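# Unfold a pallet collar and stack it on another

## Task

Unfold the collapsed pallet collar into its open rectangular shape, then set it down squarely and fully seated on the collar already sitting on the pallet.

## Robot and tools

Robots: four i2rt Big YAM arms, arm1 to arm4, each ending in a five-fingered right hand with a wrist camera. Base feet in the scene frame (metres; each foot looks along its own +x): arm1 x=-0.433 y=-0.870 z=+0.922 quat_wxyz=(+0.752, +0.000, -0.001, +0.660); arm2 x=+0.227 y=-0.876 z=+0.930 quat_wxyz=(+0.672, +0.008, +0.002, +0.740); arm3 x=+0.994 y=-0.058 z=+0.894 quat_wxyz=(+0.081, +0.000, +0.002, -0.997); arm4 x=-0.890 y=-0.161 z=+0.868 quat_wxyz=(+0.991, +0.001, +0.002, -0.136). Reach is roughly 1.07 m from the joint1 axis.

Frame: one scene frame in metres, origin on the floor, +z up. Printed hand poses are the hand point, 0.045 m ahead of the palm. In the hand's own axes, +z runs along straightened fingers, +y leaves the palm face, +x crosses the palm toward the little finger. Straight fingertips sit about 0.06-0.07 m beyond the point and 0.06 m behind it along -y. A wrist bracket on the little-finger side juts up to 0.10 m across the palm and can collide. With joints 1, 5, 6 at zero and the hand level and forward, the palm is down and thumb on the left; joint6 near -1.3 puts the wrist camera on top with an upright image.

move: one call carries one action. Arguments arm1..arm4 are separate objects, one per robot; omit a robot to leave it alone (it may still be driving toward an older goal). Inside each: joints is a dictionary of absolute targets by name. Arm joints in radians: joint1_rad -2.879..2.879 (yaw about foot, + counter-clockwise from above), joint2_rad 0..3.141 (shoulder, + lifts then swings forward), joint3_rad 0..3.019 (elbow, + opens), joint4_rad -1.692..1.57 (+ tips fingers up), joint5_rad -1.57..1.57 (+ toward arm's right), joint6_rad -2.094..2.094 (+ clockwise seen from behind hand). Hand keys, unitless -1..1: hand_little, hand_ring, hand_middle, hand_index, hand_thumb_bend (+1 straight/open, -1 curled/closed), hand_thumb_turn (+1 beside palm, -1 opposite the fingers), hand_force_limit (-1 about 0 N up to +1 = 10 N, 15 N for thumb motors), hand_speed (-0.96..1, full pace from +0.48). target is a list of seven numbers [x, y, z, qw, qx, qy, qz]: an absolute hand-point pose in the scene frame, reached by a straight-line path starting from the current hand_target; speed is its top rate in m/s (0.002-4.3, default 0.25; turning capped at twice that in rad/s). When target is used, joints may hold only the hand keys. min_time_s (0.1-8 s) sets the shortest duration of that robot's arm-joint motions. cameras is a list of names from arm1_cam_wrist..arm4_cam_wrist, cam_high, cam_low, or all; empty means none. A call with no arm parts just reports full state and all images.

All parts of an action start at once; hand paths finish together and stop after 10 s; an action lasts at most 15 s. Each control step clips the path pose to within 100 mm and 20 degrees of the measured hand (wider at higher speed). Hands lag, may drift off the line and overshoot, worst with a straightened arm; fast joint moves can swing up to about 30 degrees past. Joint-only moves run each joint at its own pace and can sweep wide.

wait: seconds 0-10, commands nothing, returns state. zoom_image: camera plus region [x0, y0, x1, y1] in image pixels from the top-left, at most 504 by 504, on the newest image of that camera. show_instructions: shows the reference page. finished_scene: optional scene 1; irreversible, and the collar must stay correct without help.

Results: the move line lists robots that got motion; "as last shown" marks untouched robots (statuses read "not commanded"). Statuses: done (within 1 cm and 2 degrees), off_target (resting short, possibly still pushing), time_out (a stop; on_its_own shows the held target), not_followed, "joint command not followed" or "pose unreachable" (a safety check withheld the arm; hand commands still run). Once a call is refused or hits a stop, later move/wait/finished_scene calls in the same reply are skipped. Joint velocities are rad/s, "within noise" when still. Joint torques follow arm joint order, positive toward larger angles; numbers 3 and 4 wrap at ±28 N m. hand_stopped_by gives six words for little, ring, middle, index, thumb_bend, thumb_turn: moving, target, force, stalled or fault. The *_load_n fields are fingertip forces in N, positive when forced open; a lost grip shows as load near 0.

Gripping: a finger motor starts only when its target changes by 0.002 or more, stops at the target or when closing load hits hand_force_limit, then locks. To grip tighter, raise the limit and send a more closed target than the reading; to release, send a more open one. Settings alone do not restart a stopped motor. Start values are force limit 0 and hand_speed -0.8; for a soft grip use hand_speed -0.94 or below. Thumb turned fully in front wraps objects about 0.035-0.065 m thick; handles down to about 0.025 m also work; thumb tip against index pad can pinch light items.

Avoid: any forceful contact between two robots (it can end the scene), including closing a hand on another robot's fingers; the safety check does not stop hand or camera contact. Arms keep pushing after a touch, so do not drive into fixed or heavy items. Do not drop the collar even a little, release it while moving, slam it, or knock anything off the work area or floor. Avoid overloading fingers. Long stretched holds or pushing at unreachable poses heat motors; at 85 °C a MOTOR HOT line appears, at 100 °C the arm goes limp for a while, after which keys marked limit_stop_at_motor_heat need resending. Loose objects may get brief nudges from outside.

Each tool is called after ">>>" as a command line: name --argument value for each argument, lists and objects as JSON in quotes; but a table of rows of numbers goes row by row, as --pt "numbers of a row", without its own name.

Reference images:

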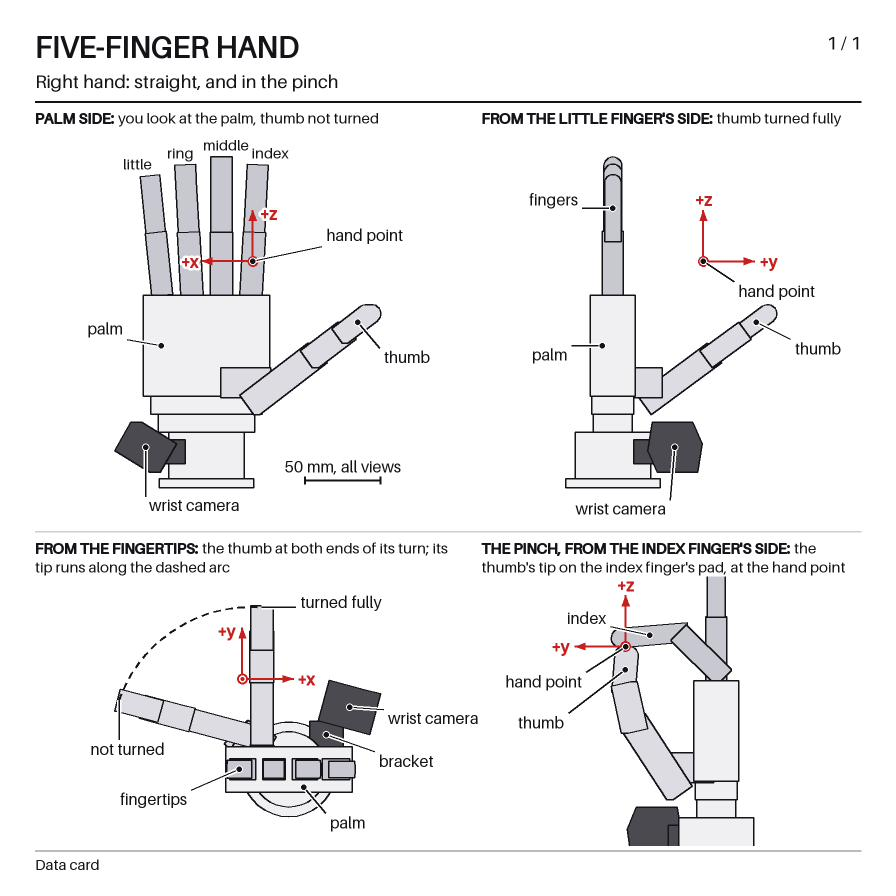

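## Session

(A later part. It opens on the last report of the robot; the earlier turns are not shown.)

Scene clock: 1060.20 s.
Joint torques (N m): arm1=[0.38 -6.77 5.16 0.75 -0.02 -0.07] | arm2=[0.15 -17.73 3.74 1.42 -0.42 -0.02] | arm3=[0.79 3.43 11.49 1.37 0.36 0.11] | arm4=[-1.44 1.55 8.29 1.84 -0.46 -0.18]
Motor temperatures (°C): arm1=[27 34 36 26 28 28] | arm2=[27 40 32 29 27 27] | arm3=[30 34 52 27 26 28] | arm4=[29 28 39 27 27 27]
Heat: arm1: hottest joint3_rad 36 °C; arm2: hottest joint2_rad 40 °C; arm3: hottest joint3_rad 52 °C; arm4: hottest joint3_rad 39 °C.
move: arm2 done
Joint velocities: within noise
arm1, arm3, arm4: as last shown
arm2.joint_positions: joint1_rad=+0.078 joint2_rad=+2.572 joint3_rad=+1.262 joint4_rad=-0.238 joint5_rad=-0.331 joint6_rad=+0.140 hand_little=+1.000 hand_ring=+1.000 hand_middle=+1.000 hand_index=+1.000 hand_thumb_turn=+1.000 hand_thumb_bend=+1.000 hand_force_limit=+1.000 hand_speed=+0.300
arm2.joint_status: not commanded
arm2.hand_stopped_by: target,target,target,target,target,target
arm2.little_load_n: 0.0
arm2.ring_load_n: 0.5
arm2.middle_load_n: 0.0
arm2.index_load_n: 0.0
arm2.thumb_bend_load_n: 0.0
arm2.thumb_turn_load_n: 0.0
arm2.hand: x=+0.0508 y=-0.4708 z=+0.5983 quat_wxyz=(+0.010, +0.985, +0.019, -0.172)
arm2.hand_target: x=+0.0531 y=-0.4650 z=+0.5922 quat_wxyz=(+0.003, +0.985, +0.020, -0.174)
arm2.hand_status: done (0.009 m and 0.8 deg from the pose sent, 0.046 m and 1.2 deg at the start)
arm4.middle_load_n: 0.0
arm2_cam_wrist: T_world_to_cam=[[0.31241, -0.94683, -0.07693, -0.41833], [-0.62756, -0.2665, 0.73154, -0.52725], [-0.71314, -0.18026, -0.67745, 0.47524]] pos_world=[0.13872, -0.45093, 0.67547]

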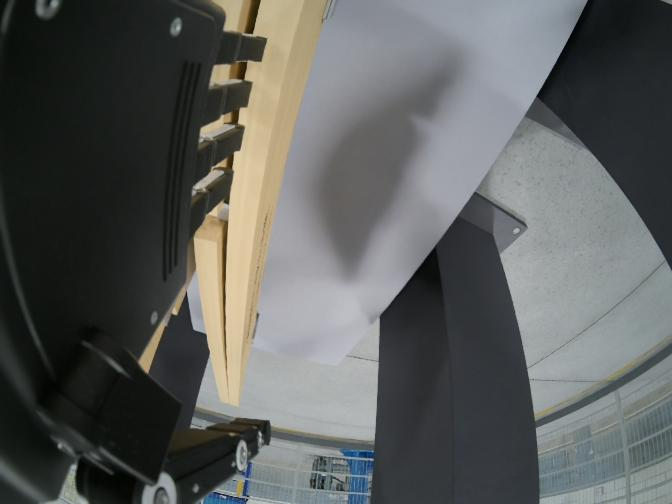

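>>> move --arm2 '{"target":[0.053,-0.462,0.56,0.0035,0.9846,0.0198,-0.1736],"speed":0.05}' --cameras '["arm2_cam_wrist"]'

>>> zoom_image --camera "arm2_cam_wrist" --region '[200, 0, 420, 220]'

Scene clock: 1064.93 s.
Joint torques (N m): arm1=[0.26 -6.71 5.18 0.76 -0.02 -0.08] | arm2=[-0.38 -16.73 3.73 1.43 -0.28 -0.05] | arm3=[0.79 3.43 11.49 1.37 0.35 0.11] | arm4=[-1.61 1.44 8.44 1.76 -0.46 -0.12]
Motor temperatures (°C): arm1=[27 34 36 26 28 28] | arm2=[27 40 32 29 27 27] | arm3=[30 34 52 27 26 28] | arm4=[29 28 39 27 27 27]
Heat: arm1: hottest joint3_rad 36 °C; arm2: hottest joint2_rad 40 °C; arm3: hottest joint3_rad 52 °C; arm4: hottest joint3_rad 39 °C.
move: arm2 off_target
Joint velocities: within noise
arm1.joint_positions: joint1_rad=-0.243 joint2_rad=+1.488 joint3_rad=+0.472 joint4_rad=-0.074 joint5_rad=-0.180 joint6_rad=-0.330 hand_little=+1.000 hand_ring=+1.000 hand_middle=+1.000 hand_index=+1.000 hand_thumb_turn=-1.000 hand_thumb_bend=+1.000 hand_force_limit=+1.000 hand_speed=+0.300
arm1.joint_status: not commanded
arm1.hand_stopped_by: target,target,target,target,target,target
arm1.little_load_n: 0.0
arm1.ring_load_n: 0.0
arm1.middle_load_n: -0.5
arm1.index_load_n: 0.0
arm1.thumb_bend_load_n: 0.0
arm1.thumb_turn_load_n: 0.0
arm1.hand: x=-0.3561 y=-0.5539 z=+0.8465 quat_wxyz=(-0.253, +0.967, +0.000, +0.000)
arm1.hand_target: x=-0.3600 y=-0.5500 z=+0.8500 quat_wxyz=(-0.259, +0.966, +0.000, +0.000)
arm1.hand_status: not commanded
arm2.joint_positions: joint1_rad=+0.076 joint2_rad=+2.629 joint3_rad=+1.325 joint4_rad=-0.215 joint5_rad=-0.336 joint6_rad=+0.140 hand_little=+1.000 hand_ring=+1.000 hand_middle=+1.000 hand_index=+1.000 hand_thumb_turn=+1.000 hand_thumb_bend=+1.000 hand_force_limit=+1.000 hand_speed=+0.300
arm2.joint_status: not commanded
arm2.hand_stopped_by: target,target,target,target,target,target
arm2.little_load_n: 0.0
arm2.ring_load_n: 0.5
arm2.middle_load_n: 0.0
arm2.index_load_n: 0.0
arm2.thumb_bend_load_n: 0.0
arm2.thumb_turn_load_n: 0.0
arm2.hand: x=+0.0476 y=-0.4538 z=+0.5774 quat_wxyz=(-0.003, +0.984, +0.021, -0.176)
arm2.hand_target: x=+0.0530 y=-0.4623 z=+0.5608 quat_wxyz=(+0.003, +0.985, +0.020, -0.174)
arm2.hand_status: off_target (0.020 m and 0.8 deg from the pose sent, 0.039 m and 0.8 deg at the start)
arm3.joint_positions: joint1_rad=+0.313 joint2_rad=+0.153 joint3_rad=+0.386 joint4_rad=-0.983 joint5_rad=+0.393 joint6_rad=-0.869 hand_little=+1.000 hand_ring=+1.000 hand_middle=+1.000 hand_index=+1.000 hand_thumb_turn=+1.000 hand_thumb_bend=+1.000 hand_force_limit=+0.000 hand_speed=-0.800
arm3.joint_status: not commanded
arm3.hand_stopped_by: target,target,target,target,target,target
arm3.little_load_n: 0.0
arm3.ring_load_n: 0.0
arm3.middle_load_n: 0.0
arm3.index_load_n: 0.0
arm3.thumb_bend_load_n: 0.0
arm3.thumb_turn_load_n: 0.0
arm3.hand: x=+0.8018 y=-0.0466 z=+1.0264 quat_wxyz=(+0.426, -0.178, -0.885, +0.066)
arm3.hand_target: x=+0.7996 y=-0.0494 z=+1.0493 quat_wxyz=(+0.442, -0.183, -0.875, +0.082)
arm3.hand_status: not commanded
arm4.joint_positions: joint1_rad=-0.612 joint2_rad=+0.409 joint3_rad=+0.101 joint4_rad=-0.483 joint5_rad=-0.781 joint6_rad=-1.919 hand_little=+1.000 hand_ring=+1.000 hand_middle=+1.000 hand_index=+1.000 hand_thumb_turn=+1.000 hand_thumb_bend=+1.000 hand_force_limit=+0.000 hand_speed=-0.800
arm4.joint_status: not commanded
arm4.hand_stopped_by: target,target,target,target,target,target
arm4.little_load_n: 0.5
arm4.ring_load_n: 0.0
arm4.middle_load_n: 0.0
arm4.index_load_n: 0.0
arm4.thumb_bend_load_n: 0.0
arm4.thumb_turn_load_n: 0.0
arm4.hand: x=-0.6687 y=-0.2915 z=+0.9043 quat_wxyz=(-0.084, +0.864, -0.088, +0.489)
arm4.hand_target: x=-0.6692 y=-0.2919 z=+0.9003 quat_wxyz=(-0.081, +0.865, -0.083, +0.489)
arm4.hand_status: not commanded
arm2_cam_wrist: T_world_to_cam=[[0.30958, -0.94498, -0.10569, -0.3853], [-0.62123, -0.28515, 0.72991, -0.51726], [-0.71989, -0.1603, -0.67533, 0.47006]] pos_world=[0.13633, -0.43624, 0.65427]

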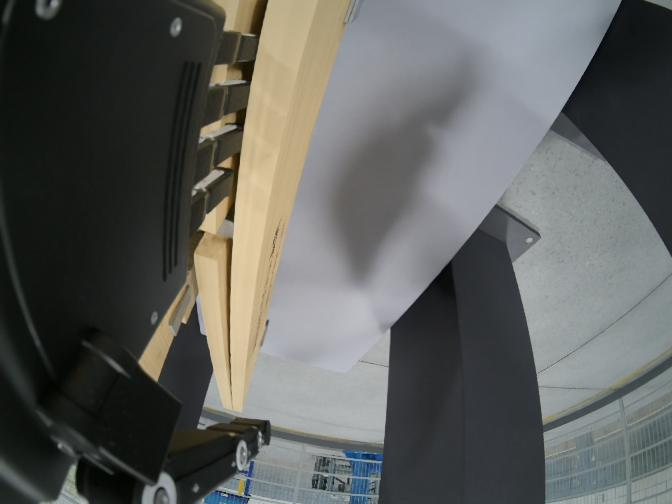

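Scaled by 2.291 from the camera's image (finer frame: 960x720).

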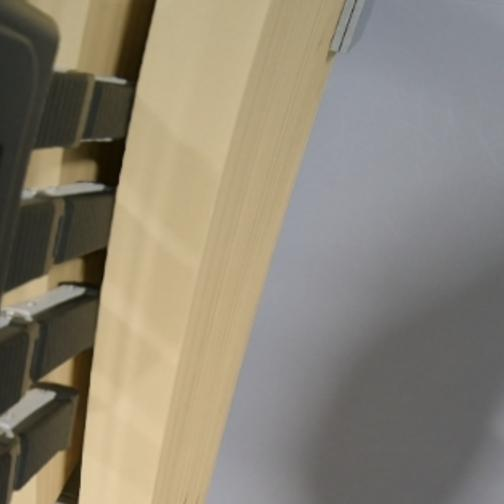

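>>> move --arm2 '{"target":[0.05,-0.460,0.53,0.0035,0.9846,0.0198,-0.1736],"speed":0.06}' --cameras '["arm2_cam_wrist"]'

>>> zoom_image --camera "arm2_cam_wrist" --region '[160, 0, 380, 220]'

Scene clock: 1068.40 s.
Joint torques (N m): arm1=[0.32 -6.71 5.2 0.77 -0.02 -0.08] | arm2=[1.2 -14.97 4.37 1.89 -0.13 -0.05] | arm3=[0.85 3.43 11.51 1.37 0.36 0.11] | arm4=[-1.26 1.96 8.34 1.77 -0.46 -0.15]
Motor temperatures (°C): arm1=[27 34 36 26 27 28] | arm2=[27 40 32 29 27 27] | arm3=[30 34 52 27 26 28] | arm4=[29 28 39 27 27 27]
Heat: arm1: hottest joint3_rad 36 °C; arm2: hottest joint2_rad 40 °C; arm3: hottest joint3_rad 52 °C; arm4: hottest joint3_rad 39 °C.
move: arm2 off_target
Joint velocities: within noise
arm1, arm3, arm4: as last shown
arm1.little_load_n: 0.5
arm1.middle_load_n: 0.0
arm2.joint_positions: joint1_rad=+0.076 joint2_rad=+2.685 joint3_rad=+1.370 joint4_rad=-0.205 joint5_rad=-0.339 joint6_rad=+0.140 hand_little=+1.000 hand_ring=+1.000 hand_middle=+1.000 hand_index=+1.000 hand_thumb_turn=+1.000 hand_thumb_bend=+1.000 hand_force_limit=+1.000 hand_speed=+0.300
arm2.joint_status: not commanded
arm2.hand_stopped_by: target,target,target,target,target,target
arm2.little_load_n: 0.0
arm2.ring_load_n: -0.5
arm2.middle_load_n: -1.0
arm2.index_load_n: 0.0
arm2.thumb_bend_load_n: 0.0
arm2.thumb_turn_load_n: 0.0
arm2.hand: x=+0.0464 y=-0.4512 z=+0.5565 quat_wxyz=(-0.003, +0.984, +0.021, -0.178)
arm2.hand_target: x=+0.0503 y=-0.4611 z=+0.5316 quat_wxyz=(+0.003, +0.985, +0.020, -0.174)
arm2.hand_status: off_target (0.028 m and 0.9 deg from the pose sent, 0.048 m and 0.8 deg at the start)
arm4.little_load_n: 0.0
arm2_cam_wrist: T_world_to_cam=[[0.30914, -0.94515, -0.10546, -0.38473], [-0.61891, -0.28414, 0.73227, -0.50305], [-0.72207, -0.1611, -0.6728, 0.45388]] pos_world=[0.13533, -0.43344, 0.63317]

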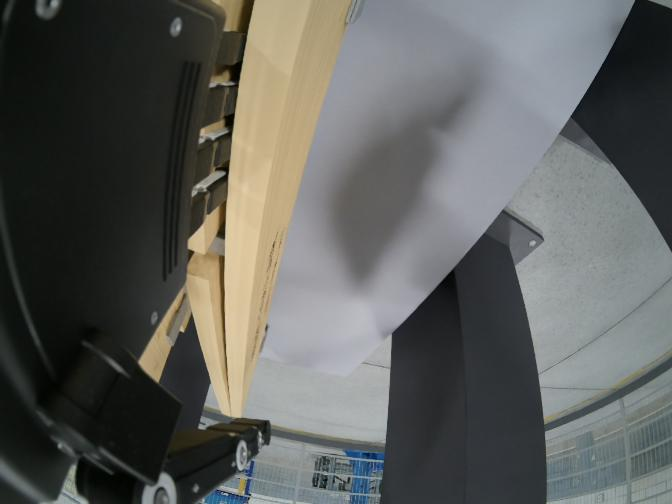

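Scaled by 2.291 from the camera's image (finer frame: 960x720).

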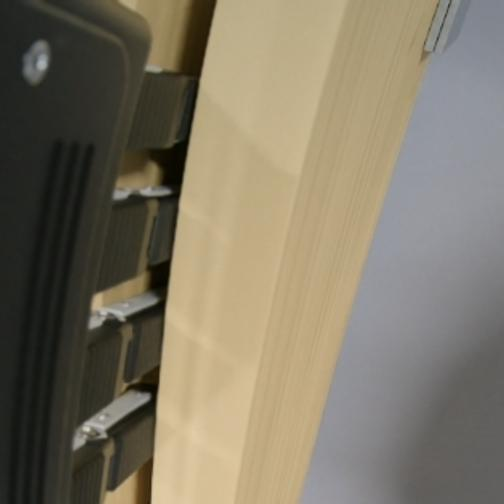

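>>> move --arm2 '{"target":[0.023,-0.472,0.52,0,0.9998,0.0201,0],"speed":0.06}' --cameras '["arm2_cam_wrist","cam_high","cam_low"]'

>>> zoom_image --camera "arm2_cam_wrist" --region '[160, 0, 380, 220]'

Scene clock: 1076.43 s.
Joint torques (N m): arm1=[0.44 -6.83 5.19 0.76 -0.01 -0.08] | arm2=[2.02 -16.38 3.93 0.1 -0.25 0.08] | arm3=[0.79 3.43 11.51 1.37 0.35 0.11] | arm4=[-0.91 1.73 8.49 1.78 -0.49 -0.19]
Motor temperatures (°C): arm1=[27 34 36 26 27 28] | arm2=[27 40 32 29 27 27] | arm3=[30 34 52 27 26 28] | arm4=[29 28 39 27 27 27]
Heat: arm1: hottest joint3_rad 36 °C; arm2: hottest joint2_rad 40 °C; arm3: hottest joint3_rad 52 °C; arm4: hottest joint3_rad 39 °C.
move: arm2 off_target
Joint velocities: within noise
arm1, arm3, arm4: as last shown
arm1.little_load_n: 0.0
arm2.joint_positions: joint1_rad=+0.242 joint2_rad=+2.683 joint3_rad=+1.404 joint4_rad=-0.270 joint5_rad=+0.015 joint6_rad=+0.312 hand_little=+1.000 hand_ring=+1.000 hand_middle=+1.000 hand_index=+1.000 hand_thumb_turn=+1.000 hand_thumb_bend=+1.000 hand_force_limit=+1.000 hand_speed=+0.300
arm2.joint_status: not commanded
arm2.hand_stopped_by: target,target,target,target,target,target
arm2.little_load_n: 0.0
arm2.ring_load_n: 0.0
arm2.middle_load_n: -2.5
arm2.index_load_n: 0.0
arm2.thumb_bend_load_n: 0.0
arm2.thumb_turn_load_n: 0.0
arm2.hand: x=+0.0278 y=-0.4545 z=+0.5377 quat_wxyz=(-0.017, +1.000, +0.012, -0.004)
arm2.hand_target: x=+0.0238 y=-0.4723 z=+0.5210 quat_wxyz=(+0.000, +1.000, +0.020, +0.000)
arm2.hand_status: off_target (0.025 m and 2.2 deg from the pose sent, 0.048 m and 20.5 deg at the start)
arm2_cam_wrist: T_world_to_cam=[[0.31058, -0.95018, -0.02644, -0.42885], [-0.8373, -0.28663, 0.46558, -0.35338], [-0.44996, -0.12246, -0.88461, 0.55113]] pos_world=[0.08529, -0.44128, 0.64073]

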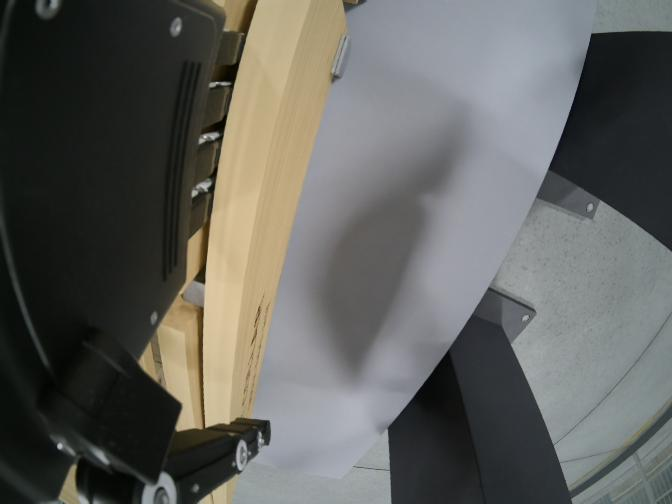

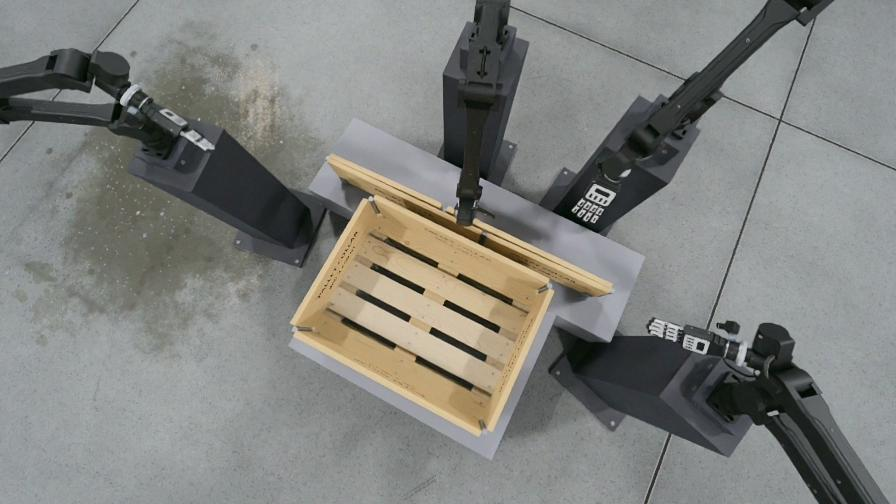

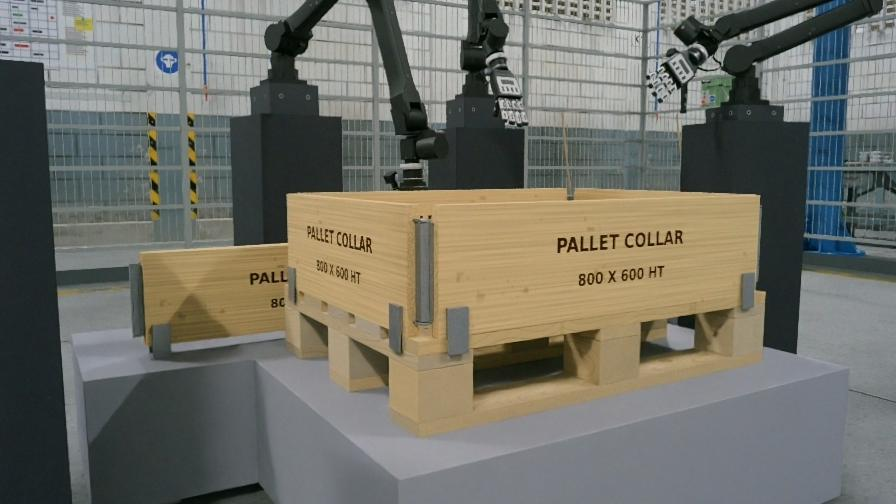

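Scaled by 2.291 from the camera's image (finer frame: 960x720).

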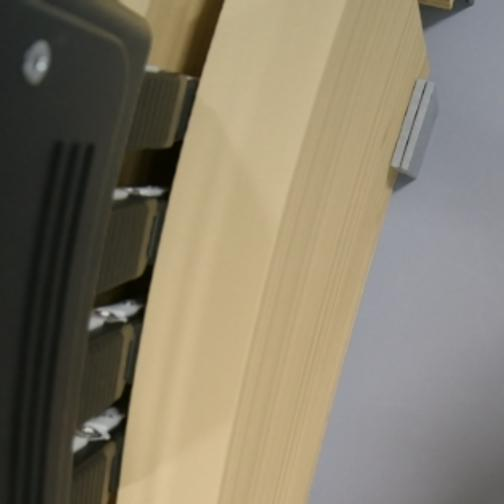

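>>> move --arm2 '{"target":[0.0033,-0.458,0.515,0,0.9945,-0.1045,0],"speed":0.06}' --cameras '["arm2_cam_wrist"]'

>>> zoom_image --camera "arm2_cam_wrist" --region '[160, 0, 380, 220]'

Scene clock: 1087.23 s.
Joint torques (N m): arm1=[0.32 -6.71 5.15 0.77 -0.02 -0.08] | arm2=[1.49 -15.74 5.27 1.14 -0.65 1.15] | arm3=[0.85 3.43 11.49 1.37 0.35 0.11] | arm4=[-1.49 1.79 8.43 1.7 -0.46 -0.14]
Motor temperatures (°C): arm1=[27 34 36 26 27 28] | arm2=[27 39 32 29 27 27] | arm3=[30 34 52 27 26 28] | arm4=[29 28 39 27 27 27]
Heat: arm1: hottest joint3_rad 36 °C; arm2: hottest joint2_rad 39 °C; arm3: hottest joint3_rad 52 °C; arm4: hottest joint3_rad 39 °C.
move: arm2 off_target
Joint velocities: within noise
arm1, arm3, arm4: as last shown
arm2.joint_positions: joint1_rad=+0.249 joint2_rad=+2.691 joint3_rad=+1.421 joint4_rad=-0.296 joint5_rad=+0.026 joint6_rad=+0.467 hand_little=+1.000 hand_ring=+1.000 hand_middle=+1.000 hand_index=+0.999 hand_thumb_turn=+1.000 hand_thumb_bend=+1.000 hand_force_limit=+1.000 hand_speed=+0.300
arm2.joint_status: not commanded
arm2.hand_stopped_by: target,target,target,target,target,target
arm2.little_load_n: 0.5
arm2.ring_load_n: 0.0
arm2.middle_load_n: -0.5
arm2.index_load_n: -6.0
arm2.thumb_bend_load_n: 0.0
arm2.thumb_turn_load_n: 0.0
arm2.hand: x=+0.0178 y=-0.4501 z=+0.5363 quat_wxyz=(-0.011, +0.998, -0.061, +0.003)
arm2.hand_target: x=+0.0046 y=-0.4587 z=+0.5163 quat_wxyz=(+0.000, +0.995, -0.103, +0.000)
arm2.hand_status: off_target (0.027 m and 5.1 deg from the pose sent, 0.034 m and 13.5 deg at the start)
arm2_cam_wrist: T_world_to_cam=[[0.16763, -0.98578, -0.01193, -0.44298], [-0.87505, -0.15435, 0.45876, -0.29594], [-0.45407, -0.06646, -0.88848, 0.57328]] pos_world=[0.07561, -0.44426, 0.63983]

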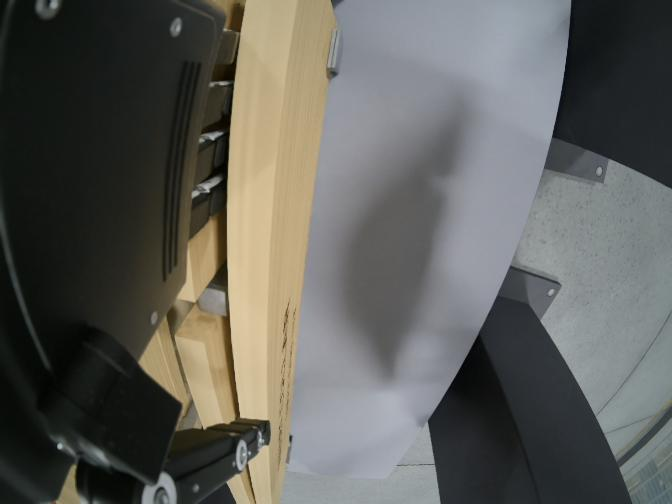

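Scaled by 2.291 from the camera's image (finer frame: 960x720).

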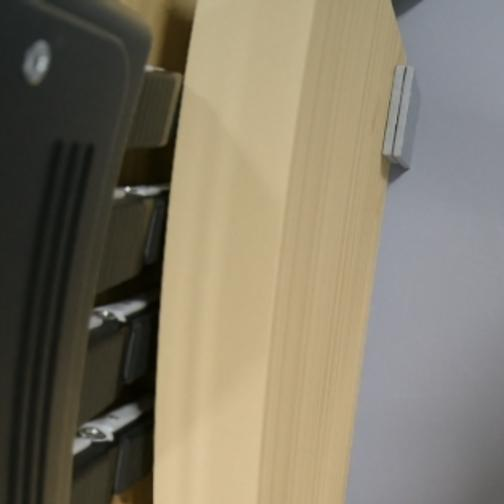

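>>> move --arm2 '{"target":[-0.0071,-0.445,0.515,0,0.9763,-0.2164,0],"speed":0.06}' --cameras '["arm2_cam_wrist","cam_high"]'

>>> zoom_image --camera "cam_high" --region '[320, 140, 640, 320]'

Scene clock: 1093.50 s.
Joint torques (N m): arm1=[0.32 -6.83 5.16 0.77 -0.02 -0.08] | arm2=[1.67 -17.26 5.44 1.31 -0.35 1.05] | arm3=[0.79 3.43 11.51 1.37 0.35 0.11] | arm4=[-1.49 1.79 8.27 1.73 -0.46 -0.18]
Motor temperatures (°C): arm1=[27 34 36 26 27 28] | arm2=[27 39 32 29 27 28] | arm3=[30 34 52 27 26 28] | arm4=[29 28 39 27 27 27]
Heat: arm1: hottest joint3_rad 36 °C; arm2: hottest joint2_rad 39 °C; arm3: hottest joint3_rad 52 °C; arm4: hottest joint3_rad 39 °C.
move: arm2 off_target
Joint velocities: within noise
arm1, arm3, arm4: as last shown
arm2.joint_positions: joint1_rad=+0.254 joint2_rad=+2.696 joint3_rad=+1.423 joint4_rad=-0.309 joint5_rad=+0.017 joint6_rad=+0.703 hand_little=+1.000 hand_ring=+1.000 hand_middle=+1.000 hand_index=+0.999 hand_thumb_turn=+1.000 hand_thumb_bend=+1.000 hand_force_limit=+1.000 hand_speed=+0.300
arm2.joint_status: not commanded
arm2.hand_stopped_by: target,target,target,target,target,target
arm2.little_load_n: 0.0
arm2.ring_load_n: 0.0
arm2.middle_load_n: 0.0
arm2.index_load_n: -6.0
arm2.thumb_bend_load_n: 0.0
arm2.thumb_turn_load_n: 0.0
arm2.hand: x=+0.0035 y=-0.4462 z=+0.5350 quat_wxyz=(-0.002, +0.984, -0.176, +0.002)
arm2.hand_target: x=-0.0062 y=-0.4457 z=+0.5162 quat_wxyz=(+0.000, +0.977, -0.215, +0.000)
arm2.hand_status: off_target (0.023 m and 4.8 deg from the pose sent, 0.033 m and 18.0 deg at the start)
arm2_cam_wrist: T_world_to_cam=[[-0.06169, -0.99808, 0.00445, -0.45014], [-0.88383, 0.0567, 0.46436, -0.216], [-0.46372, 0.02471, -0.88564, 0.60512]] pos_world=[0.06193, -0.45199, 0.63823]

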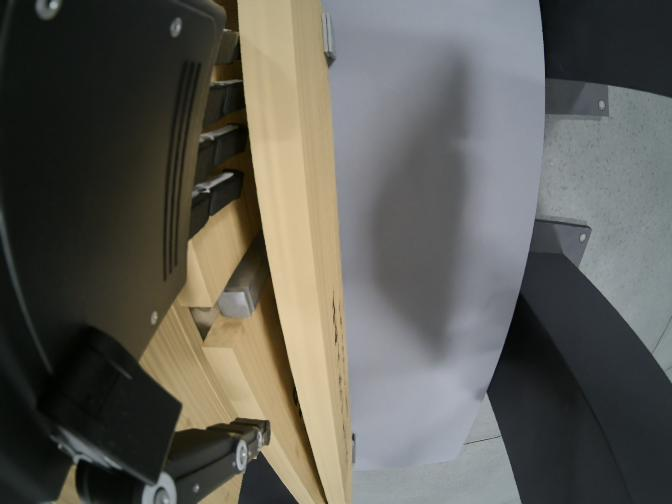

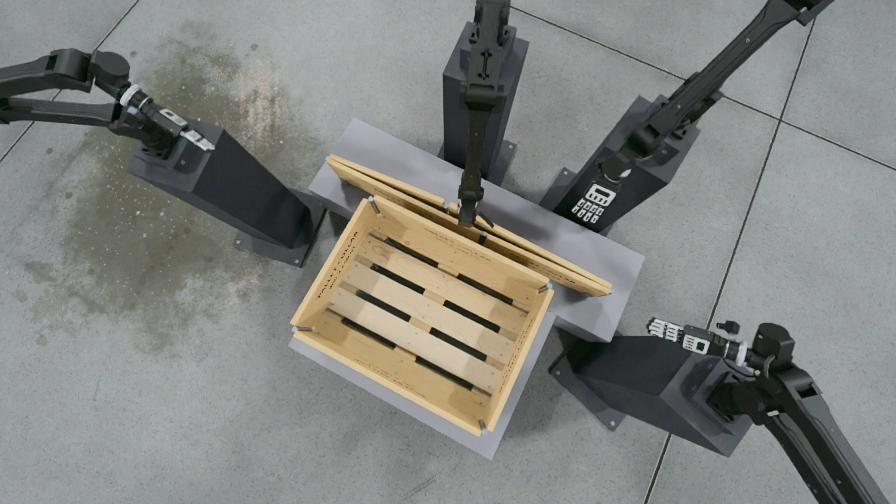

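Scaled by 1.575.

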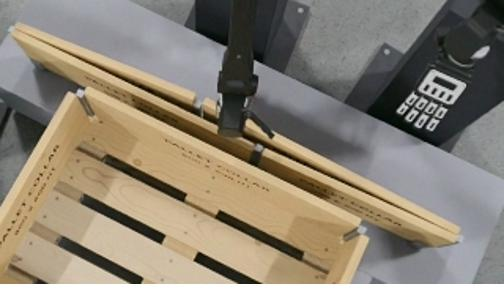

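>>> move --arm2 '{"target":[0.012,-0.468,0.53,0,0.9999,0.0131,0],"speed":0.08,"joints":{"hand_thumb_turn":-1}}' --cameras '["arm2_cam_wrist"]'

Scene clock: 1130.20 s.
Joint torques (N m): arm1=[0.26 -6.83 5.16 0.76 -0.02 -0.09] | arm2=[1.32 -19.78 2.66 1.09 -0.15 -0.06] | arm3=[0.85 3.43 11.51 1.36 0.35 0.11] | arm4=[-1.49 1.49 8.36 1.72 -0.47 -0.18]
Motor temperatures (°C): arm1=[26 34 36 26 27 28] | arm2=[27 38 32 29 27 28] | arm3=[29 34 52 27 26 28] | arm4=[29 28 39 27 27 27]
Heat: arm1: hottest joint3_rad 36 °C; arm2: hottest joint2_rad 38 °C; arm3: hottest joint3_rad 52 °C; arm4: hottest joint3_rad 39 °C.
move: arm2 done
Joint velocities: within noise
arm1, arm3, arm4: as last shown
arm2.joint_positions: joint1_rad=+0.269 joint2_rad=+2.700 joint3_rad=+1.426 joint4_rad=-0.309 joint5_rad=+0.013 joint6_rad=+0.357 hand_little=+1.000 hand_ring=+1.000 hand_middle=+1.000 hand_index=+1.000 hand_thumb_turn=-1.000 hand_thumb_bend=+1.000 hand_force_limit=+1.000 hand_speed=+0.300
arm2.joint_status: all done
arm2.hand_stopped_by: target,target,target,target,target,target
arm2.little_load_n: 0.0
arm2.ring_load_n: 0.0
arm2.middle_load_n: 0.0
arm2.index_load_n: 0.0
arm2.thumb_bend_load_n: 0.0
arm2.thumb_turn_load_n: 0.0
arm2.hand: x=+0.0153 y=-0.4639 z=+0.5339 quat_wxyz=(+0.000, +1.000, +0.004, +0.001)
arm2.hand_target: x=+0.0121 y=-0.4681 z=+0.5300 quat_wxyz=(+0.000, +1.000, +0.013, +0.000)
arm2.hand_status: done (0.007 m and 1.1 deg from the pose sent, 0.024 m and 21.7 deg at the start)
arm3.thumb_bend_load_n: 0.5
arm2_cam_wrist: T_world_to_cam=[[0.29474, -0.95555, 0.00744, -0.45445], [-0.84607, -0.25734, 0.46684, -0.35165], [-0.44418, -0.14389, -0.88431, 0.53078]] pos_world=[0.07219, -0.44837, 0.63692]

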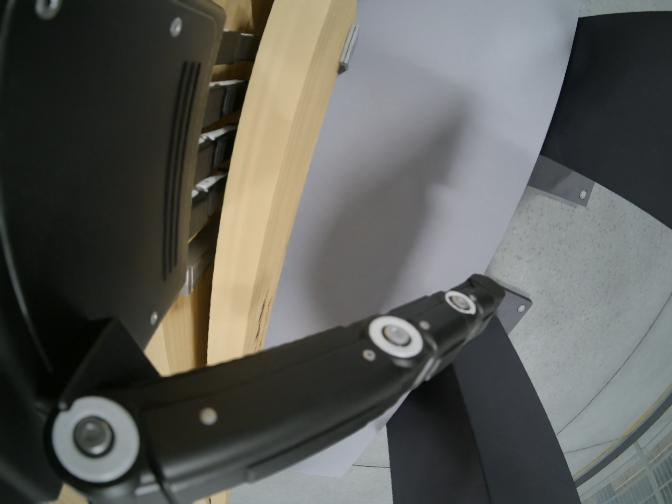

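>>> move --arm2 '{"target":[0.012,-0.466,0.465,0,0.9999,0.0131,0],"speed":0.06}' --cameras '["arm2_cam_wrist","cam_high"]'

>>> zoom_image --camera "cam_high" --region '[320, 140, 640, 320]'

Scene clock: 1135.53 s.
Joint torques (N m): arm1=[0.26 -6.77 5.16 0.73 -0.02 -0.08] | arm2=[0.85 -19.08 3.69 1.03 -0.09 -0.07] | arm3=[0.79 3.43 11.51 1.37 0.36 0.11] | arm4=[-1.26 1.79 8.42 1.78 -0.44 -0.12]
Motor temperatures (°C): arm1=[26 34 36 26 27 28] | arm2=[27 38 32 29 27 28] | arm3=[29 34 52 27 26 28] | arm4=[29 28 39 27 27 27]
Heat: arm1: hottest joint3_rad 36 °C; arm2: hottest joint2_rad 38 °C; arm3: hottest joint3_rad 52 °C; arm4: hottest joint3_rad 39 °C.
move: arm2 done
Joint velocities: within noise
arm1, arm3, arm4: as last shown
arm2.joint_positions: joint1_rad=+0.269 joint2_rad=+2.851 joint3_rad=+1.549 joint4_rad=-0.284 joint5_rad=+0.012 joint6_rad=+0.351 hand_little=+1.000 hand_ring=+1.000 hand_middle=+1.000 hand_index=+1.000 hand_thumb_turn=-1.000 hand_thumb_bend=+1.000 hand_force_limit=+1.000 hand_speed=+0.300
arm2.joint_status: not commanded
arm2.hand_stopped_by: target,target,target,target,target,target
arm2.little_load_n: 0.0
arm2.ring_load_n: -0.5
arm2.middle_load_n: 0.0
arm2.index_load_n: 0.0
arm2.thumb_bend_load_n: 0.0
arm2.thumb_turn_load_n: 0.0
arm2.hand: x=+0.0144 y=-0.4639 z=+0.4742 quat_wxyz=(+0.001, +1.000, +0.007, +0.001)
arm2.hand_target: x=+0.0122 y=-0.4663 z=+0.4652 quat_wxyz=(+0.000, +1.000, +0.013, +0.000)
arm2.hand_status: done (0.010 m and 0.7 deg from the pose sent, 0.069 m and 1.1 deg at the start)
arm3.thumb_bend_load_n: 0.0
arm2_cam_wrist: T_world_to_cam=[[0.30061, -0.95369, 0.01061, -0.45445], [-0.84431, -0.26093, 0.46804, -0.32687], [-0.44359, -0.14966, -0.88365, 0.47464]] pos_world=[0.07118, -0.44766, 0.57722]

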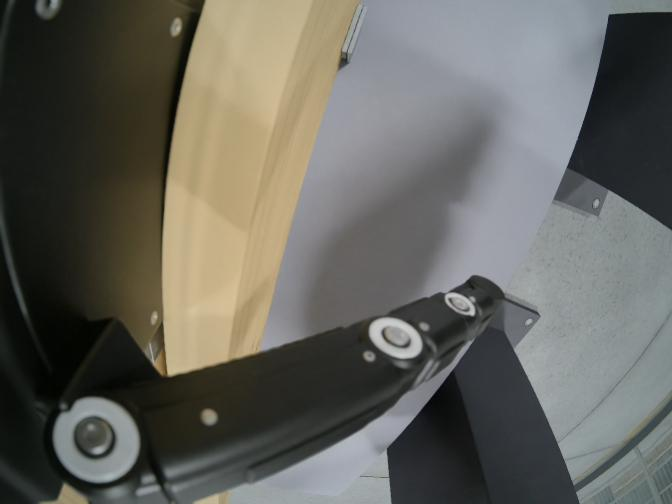

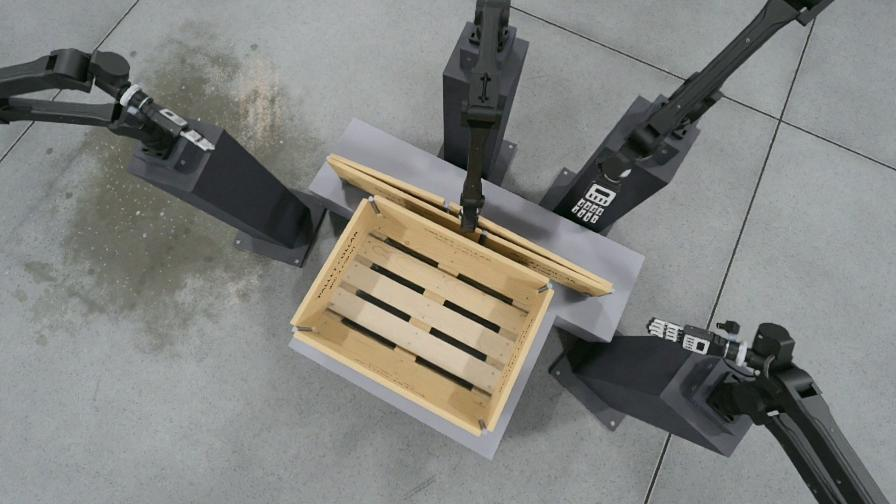

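Scaled by 1.575.

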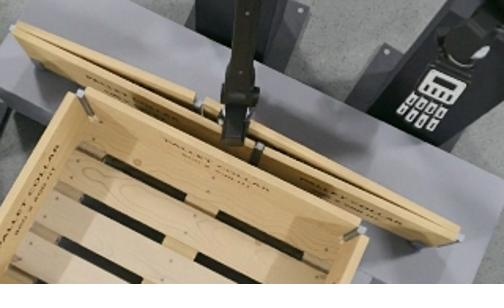

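>>> move --arm2 '{"target":[0.012,-0.51,0.465,0,0.9999,0.0131,0],"speed":0.05}' --cameras '["arm2_cam_wrist","cam_high"]'

>>> zoom_image --camera "cam_high" --region '[320, 140, 640, 320]'

Scene clock: 1140.40 s.
Joint torques (N m): arm1=[0.38 -6.71 5.18 0.76 -0.02 -0.08] | arm2=[2.2 -19.6 0.13 0.55 -0.35 -0.04] | arm3=[0.79 3.49 11.51 1.37 0.35 0.11] | arm4=[-1.73 1.38 8.46 1.78 -0.47 -0.14]
Motor temperatures (°C): arm1=[26 34 36 26 27 28] | arm2=[27 38 32 29 27 28] | arm3=[29 34 52 27 26 28] | arm4=[29 28 39 27 27 27]
Heat: arm1: hottest joint3_rad 36 °C; arm2: hottest joint2_rad 38 °C; arm3: hottest joint3_rad 52 °C; arm4: hottest joint3_rad 39 °C.
move: arm2 off_target
Joint velocities: within noise
arm1, arm3, arm4: as last shown
arm1.index_load_n: 0.5
arm2.joint_positions: joint1_rad=+0.288 joint2_rad=+2.840 joint3_rad=+1.455 joint4_rad=-0.163 joint5_rad=+0.018 joint6_rad=+0.381 hand_little=+1.000 hand_ring=+1.000 hand_middle=+1.000 hand_index=+1.000 hand_thumb_turn=-1.000 hand_thumb_bend=+1.000 hand_force_limit=+1.000 hand_speed=+0.300
arm2.joint_status: not commanded
arm2.hand_stopped_by: target,target,target,target,target,target
arm2.little_load_n: 0.0
arm2.ring_load_n: 0.0
arm2.middle_load_n: 0.0
arm2.index_load_n: 0.0
arm2.thumb_bend_load_n: 0.0
arm2.thumb_turn_load_n: 0.0
arm2.hand: x=+0.0139 y=-0.4859 z=+0.4690 quat_wxyz=(-0.018, +1.000, +0.001, -0.003)
arm2.hand_target: x=+0.0126 y=-0.5094 z=+0.4653 quat_wxyz=(+0.000, +1.000, +0.013, +0.000)
arm2.hand_status: off_target (0.024 m and 2.5 deg from the pose sent, 0.047 m and 0.7 deg at the start)
arm4.index_load_n: 0.5
arm2_cam_wrist: T_world_to_cam=[[0.28865, -0.95702, -0.0282, -0.45848], [-0.84379, -0.2682, 0.46486, -0.33262], [-0.45244, -0.11039, -0.88494, 0.48629]] pos_world=[0.07169, -0.4743, 0.57203]

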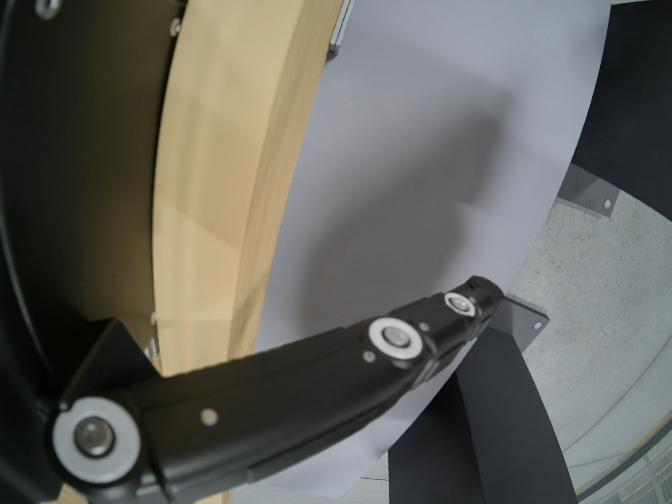

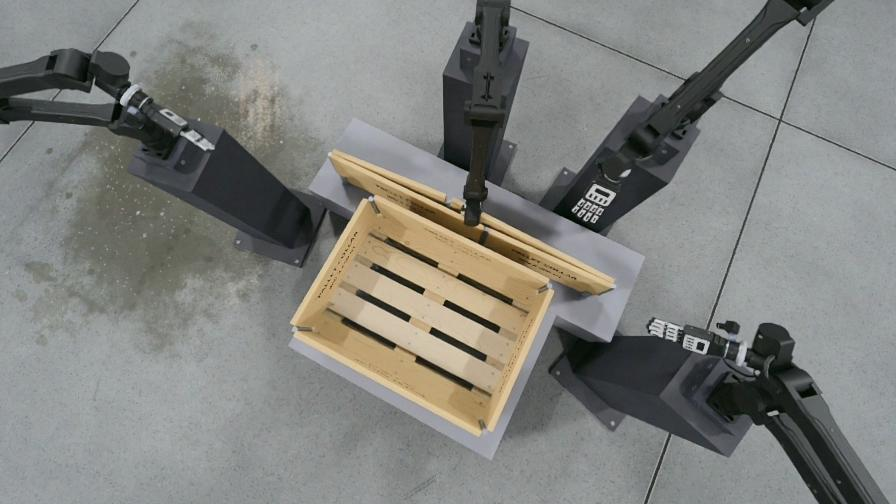

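Scaled by 1.575.

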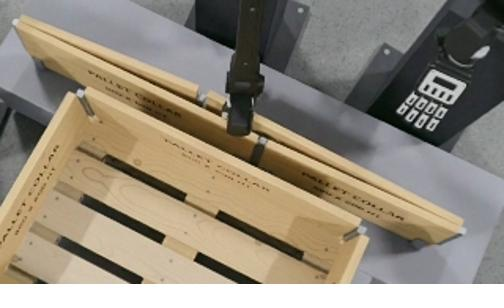

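>>> move --arm2 '{"target":[0.012,-0.466,0.49,0,0.9999,0.0131,0],"speed":0.06}'

>>> move --arm2 '{"target":[-0.0171,-0.4187,0.49,0,0.9239,-0.3827,0],"speed":0.08}' --cameras '["arm2_cam_wrist","cam_high"]'

>>> zoom_image --camera "cam_high" --region '[320, 140, 640, 320]'

Scene clock: 1159.03 s.
Joint torques (N m): arm1=[0.32 -6.65 5.16 0.76 -0.02 -0.08] | arm2=[-0.26 -21.07 3.38 0.09 -0.1 -0.16] | arm3=[0.79 3.43 11.51 1.37 0.35 0.11] | arm4=[-1.96 1.73 8.47 1.85 -0.46 -0.17]
Motor temperatures (°C): arm1=[26 34 36 26 27 28] | arm2=[27 39 32 29 27 28] | arm3=[29 34 52 27 26 28] | arm4=[29 28 39 27 27 27]
Heat: arm1: hottest joint3_rad 36 °C; arm2: hottest joint2_rad 39 °C; arm3: hottest joint3_rad 52 °C; arm4: hottest joint3_rad 39 °C.
move: arm2 done
Joint velocities: within noise
arm1.joint_positions: joint1_rad=-0.243 joint2_rad=+1.488 joint3_rad=+0.472 joint4_rad=-0.074 joint5_rad=-0.180 joint6_rad=-0.330 hand_little=+1.000 hand_ring=+1.000 hand_middle=+1.000 hand_index=+1.000 hand_thumb_turn=-1.000 hand_thumb_bend=+1.000 hand_force_limit=+1.000 hand_speed=+0.300
arm1.joint_status: not commanded
arm1.hand_stopped_by: target,target,target,target,target,target
arm1.little_load_n: 0.0
arm1.ring_load_n: 0.0
arm1.middle_load_n: 0.0
arm1.index_load_n: 0.0
arm1.thumb_bend_load_n: 0.0
arm1.thumb_turn_load_n: 0.0
arm1.hand: x=-0.3561 y=-0.5539 z=+0.8465 quat_wxyz=(-0.253, +0.967, +0.000, +0.000)
arm1.hand_target: x=-0.3600 y=-0.5500 z=+0.8500 quat_wxyz=(-0.259, +0.966, +0.000, +0.000)
arm1.hand_status: not commanded
arm2.joint_positions: joint1_rad=+0.284 joint2_rad=+2.814 joint3_rad=+1.497 joint4_rad=-0.272 joint5_rad=+0.013 joint6_rad=+0.360 hand_little=+1.000 hand_ring=+1.000 hand_middle=+1.000 hand_index=+1.000 hand_thumb_turn=-1.000 hand_thumb_bend=+1.000 hand_force_limit=+1.000 hand_speed=+0.300
arm2.joint_status: not commanded
arm2.hand_stopped_by: target,target,target,target,target,target
arm2.little_load_n: 0.0
arm2.ring_load_n: 0.0
arm2.middle_load_n: 0.0
arm2.index_load_n: 0.0
arm2.thumb_bend_load_n: 0.0
arm2.thumb_turn_load_n: 0.0
arm2.hand: x=+0.0109 y=-0.4742 z=+0.4866 quat_wxyz=(+0.002, +1.000, +0.010, +0.002)
arm2.hand_target: x=+0.0121 y=-0.4662 z=+0.4900 quat_wxyz=(+0.000, +1.000, +0.013, +0.000)
arm2.hand_status: done (0.009 m and 0.5 deg from the pose sent, 0.029 m and 2.5 deg at the start)
arm3.joint_positions: joint1_rad=+0.313 joint2_rad=+0.153 joint3_rad=+0.386 joint4_rad=-0.983 joint5_rad=+0.393 joint6_rad=-0.869 hand_little=+1.000 hand_ring=+1.000 hand_middle=+1.000 hand_index=+1.000 hand_thumb_turn=+1.000 hand_thumb_bend=+1.000 hand_force_limit=+0.000 hand_speed=-0.800
arm3.joint_status: not commanded
arm3.hand_stopped_by: target,target,target,target,target,target
arm3.little_load_n: 0.0
arm3.ring_load_n: 0.0
arm3.middle_load_n: 0.0
arm3.index_load_n: 0.0
arm3.thumb_bend_load_n: 0.0
arm3.thumb_turn_load_n: 0.0
arm3.hand: x=+0.8018 y=-0.0466 z=+1.0264 quat_wxyz=(+0.426, -0.178, -0.885, +0.066)
arm3.hand_target: x=+0.7996 y=-0.0494 z=+1.0493 quat_wxyz=(+0.442, -0.183, -0.875, +0.082)
arm3.hand_status: not commanded
arm4.joint_positions: joint1_rad=-0.612 joint2_rad=+0.409 joint3_rad=+0.101 joint4_rad=-0.483 joint5_rad=-0.781 joint6_rad=-1.919 hand_little=+1.000 hand_ring=+1.000 hand_middle=+1.000 hand_index=+1.000 hand_thumb_turn=+1.000 hand_thumb_bend=+1.000 hand_force_limit=+0.000 hand_speed=-0.800
arm4.joint_status: not commanded
arm4.hand_stopped_by: target,target,target,target,target,target
arm4.little_load_n: -0.5
arm4.ring_load_n: 0.0
arm4.middle_load_n: 0.0
arm4.index_load_n: 0.0
arm4.thumb_bend_load_n: 0.0
arm4.thumb_turn_load_n: 0.0
arm4.hand: x=-0.6687 y=-0.2915 z=+0.9043 quat_wxyz=(-0.084, +0.864, -0.088, +0.489)
arm4.hand_target: x=-0.6692 y=-0.2919 z=+0.9003 quat_wxyz=(-0.081, +0.865, -0.083, +0.489)
arm4.hand_status: not commanded
pictures: none

Scene clock: 1164.73 s.
Joint torques (N m): arm1=[0.32 -6.83 5.16 0.77 -0.02 -0.08] | arm2=[-0.26 -20.6 3.36 0.31 -0.11 0.89] | arm3=[0.79 3.43 11.51 1.36 0.35 0.11] | arm4=[-1.55 1.26 8.34 1.84 -0.47 -0.17]
Motor temperatures (°C): arm1=[26 34 36 26 27 28] | arm2=[27 39 32 29 27 28] | arm3=[29 34 52 27 26 28] | arm4=[29 28 39 27 27 27]
Heat: arm1: hottest joint3_rad 36 °C; arm2: hottest joint2_rad 39 °C; arm3: hottest joint3_rad 52 °C; arm4: hottest joint3_rad 39 °C.
move: arm2 off_target
Joint velocities: within noise
arm1, arm3, arm4: as last shown
arm2.joint_positions: joint1_rad=+0.269 joint2_rad=+2.814 joint3_rad=+1.516 joint4_rad=-0.286 joint5_rad=+0.010 joint6_rad=+1.057 hand_little=+1.000 hand_ring=+1.000 hand_middle=+1.000 hand_index=+1.000 hand_thumb_turn=-1.000 hand_thumb_bend=+1.000 hand_force_limit=+1.000 hand_speed=+0.300
arm2.joint_status: not commanded
arm2.hand_stopped_by: target,target,target,target,target,target
arm2.little_load_n: 0.0
arm2.ring_load_n: 0.0
arm2.middle_load_n: 0.0
arm2.index_load_n: 0.0
arm2.thumb_bend_load_n: 0.0
arm2.thumb_turn_load_n: 0.0
arm2.hand: x=-0.0177 y=-0.4304 z=+0.4883 quat_wxyz=(+0.001, +0.941, -0.339, +0.000)
arm2.hand_target: x=-0.0167 y=-0.4189 z=+0.4900 quat_wxyz=(+0.000, +0.924, -0.382, +0.000)
arm2.hand_status: off_target (0.012 m and 5.4 deg from the pose sent, 0.062 m and 46.1 deg at the start)
arm4.little_load_n: 0.0
arm2_cam_wrist: T_world_to_cam=[[-0.38981, -0.92085, 0.00912, -0.41034], [-0.81213, 0.34842, 0.46803, -0.08899], [-0.43417, 0.17504, -0.88366, 0.6178]] pos_world=[0.036, -0.455, 0.59132]

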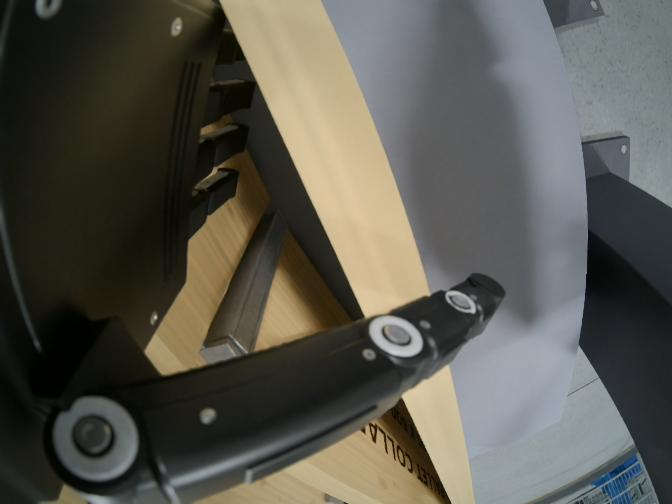

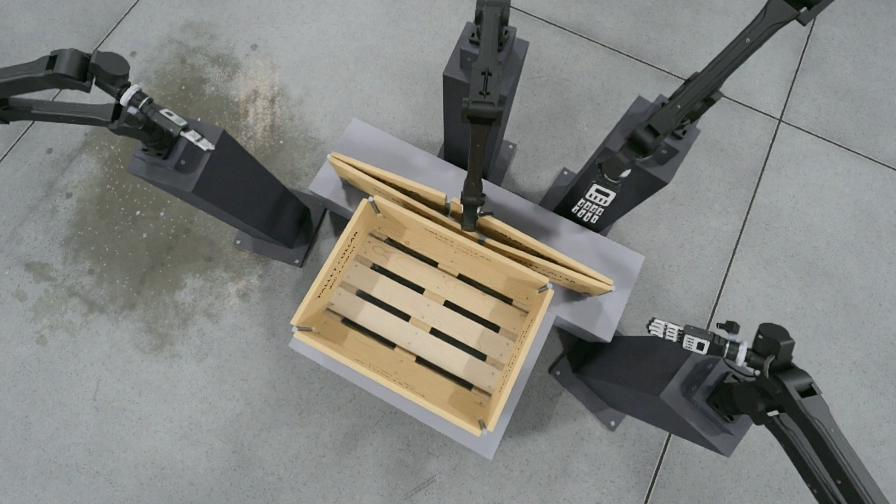

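Scaled by 1.575.

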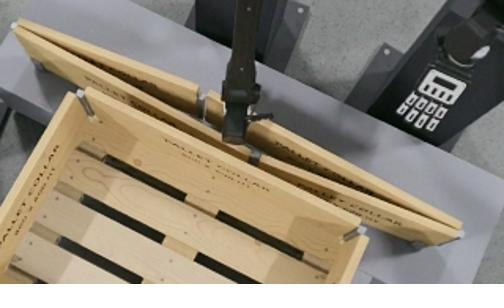

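>>> move --arm2 '{"target":[-0.0171,-0.3867,0.49,0,0.7934,-0.6088,0],"speed":0.08}' --cameras '["arm2_cam_wrist","cam_high"]'

>>> zoom_image --camera "cam_high" --region '[320, 140, 640, 320]'

Scene clock: 1176.80 s.
Joint torques (N m): arm1=[0.26 -6.77 5.19 0.76 -0.02 -0.08] | arm2=[-0.26 -21.3 2.25 0.53 -0.14 0.49] | arm3=[0.79 3.43 11.49 1.36 0.36 0.11] | arm4=[-1.08 1.32 8.51 1.87 -0.5 -0.17]
Motor temperatures (°C): arm1=[26 34 36 26 27 28] | arm2=[27 39 32 29 27 28] | arm3=[29 34 52 27 26 28] | arm4=[29 28 39 27 27 27]
Heat: arm1: hottest joint3_rad 36 °C; arm2: hottest joint2_rad 39 °C; arm3: hottest joint3_rad 52 °C; arm4: hottest joint3_rad 39 °C.
move: arm2 off_target
Joint velocities: within noise
arm1, arm3, arm4: as last shown
arm2.joint_positions: joint1_rad=+0.266 joint2_rad=+2.813 joint3_rad=+1.516 joint4_rad=-0.286 joint5_rad=+0.011 joint6_rad=+1.620 hand_little=+1.000 hand_ring=+1.000 hand_middle=+1.000 hand_index=+1.000 hand_thumb_turn=-1.000 hand_thumb_bend=+1.000 hand_force_limit=+1.000 hand_speed=+0.300
arm2.joint_status: not commanded
arm2.hand_stopped_by: target,target,target,target,target,target
arm2.little_load_n: 0.0
arm2.ring_load_n: 0.0
arm2.middle_load_n: 0.0
arm2.index_load_n: 0.0
arm2.thumb_bend_load_n: 0.0
arm2.thumb_turn_load_n: 0.0
arm2.hand: x=-0.0208 y=-0.3916 z=+0.4888 quat_wxyz=(+0.000, +0.809, -0.588, +0.000)
arm2.hand_target: x=-0.0169 y=-0.3869 z=+0.4899 quat_wxyz=(+0.000, +0.794, -0.608, +0.000)
arm2.hand_status: off_target (0.006 m and 2.9 deg from the pose sent, 0.044 m and 35.4 deg at the start)
arm2_cam_wrist: T_world_to_cam=[[-0.82315, -0.56777, 0.00753, -0.24579], [-0.4988, 0.72937, 0.46821, 0.0504], [-0.27133, 0.38165, -0.88358, 0.69429]] pos_world=[0.0112, -0.44129, 0.59172]

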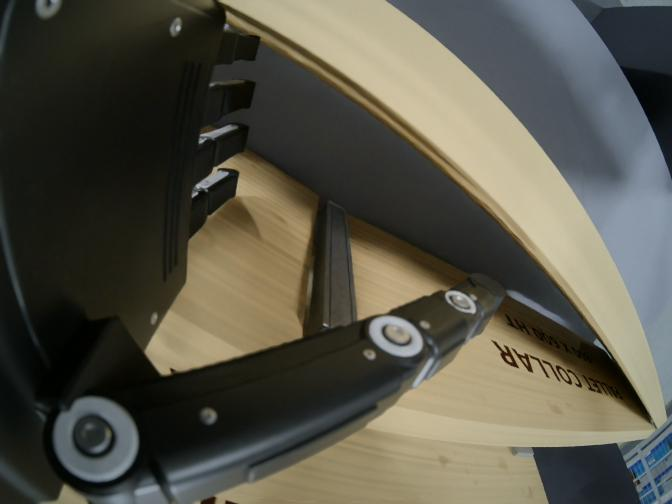

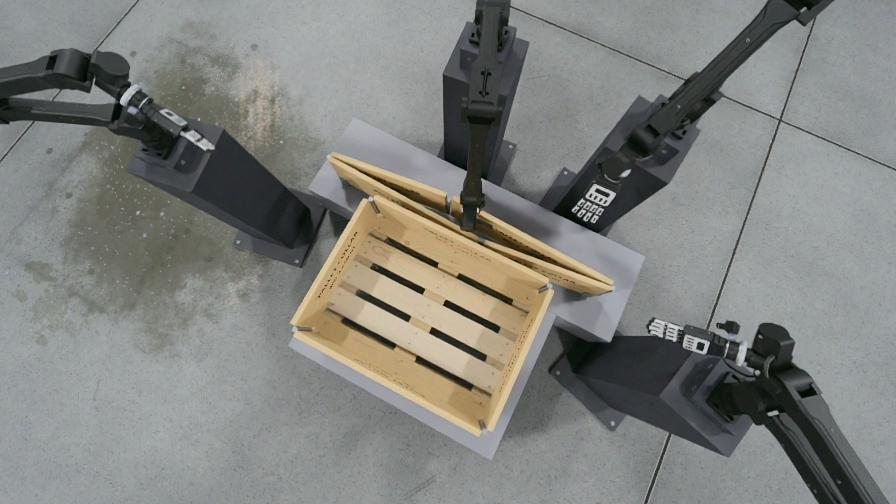

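Scaled by 1.575.

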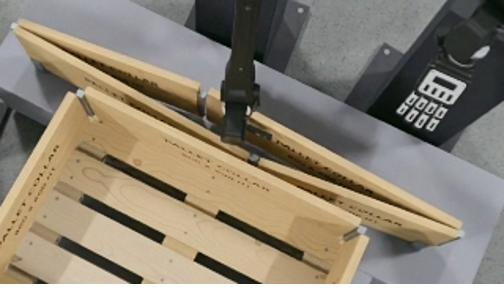

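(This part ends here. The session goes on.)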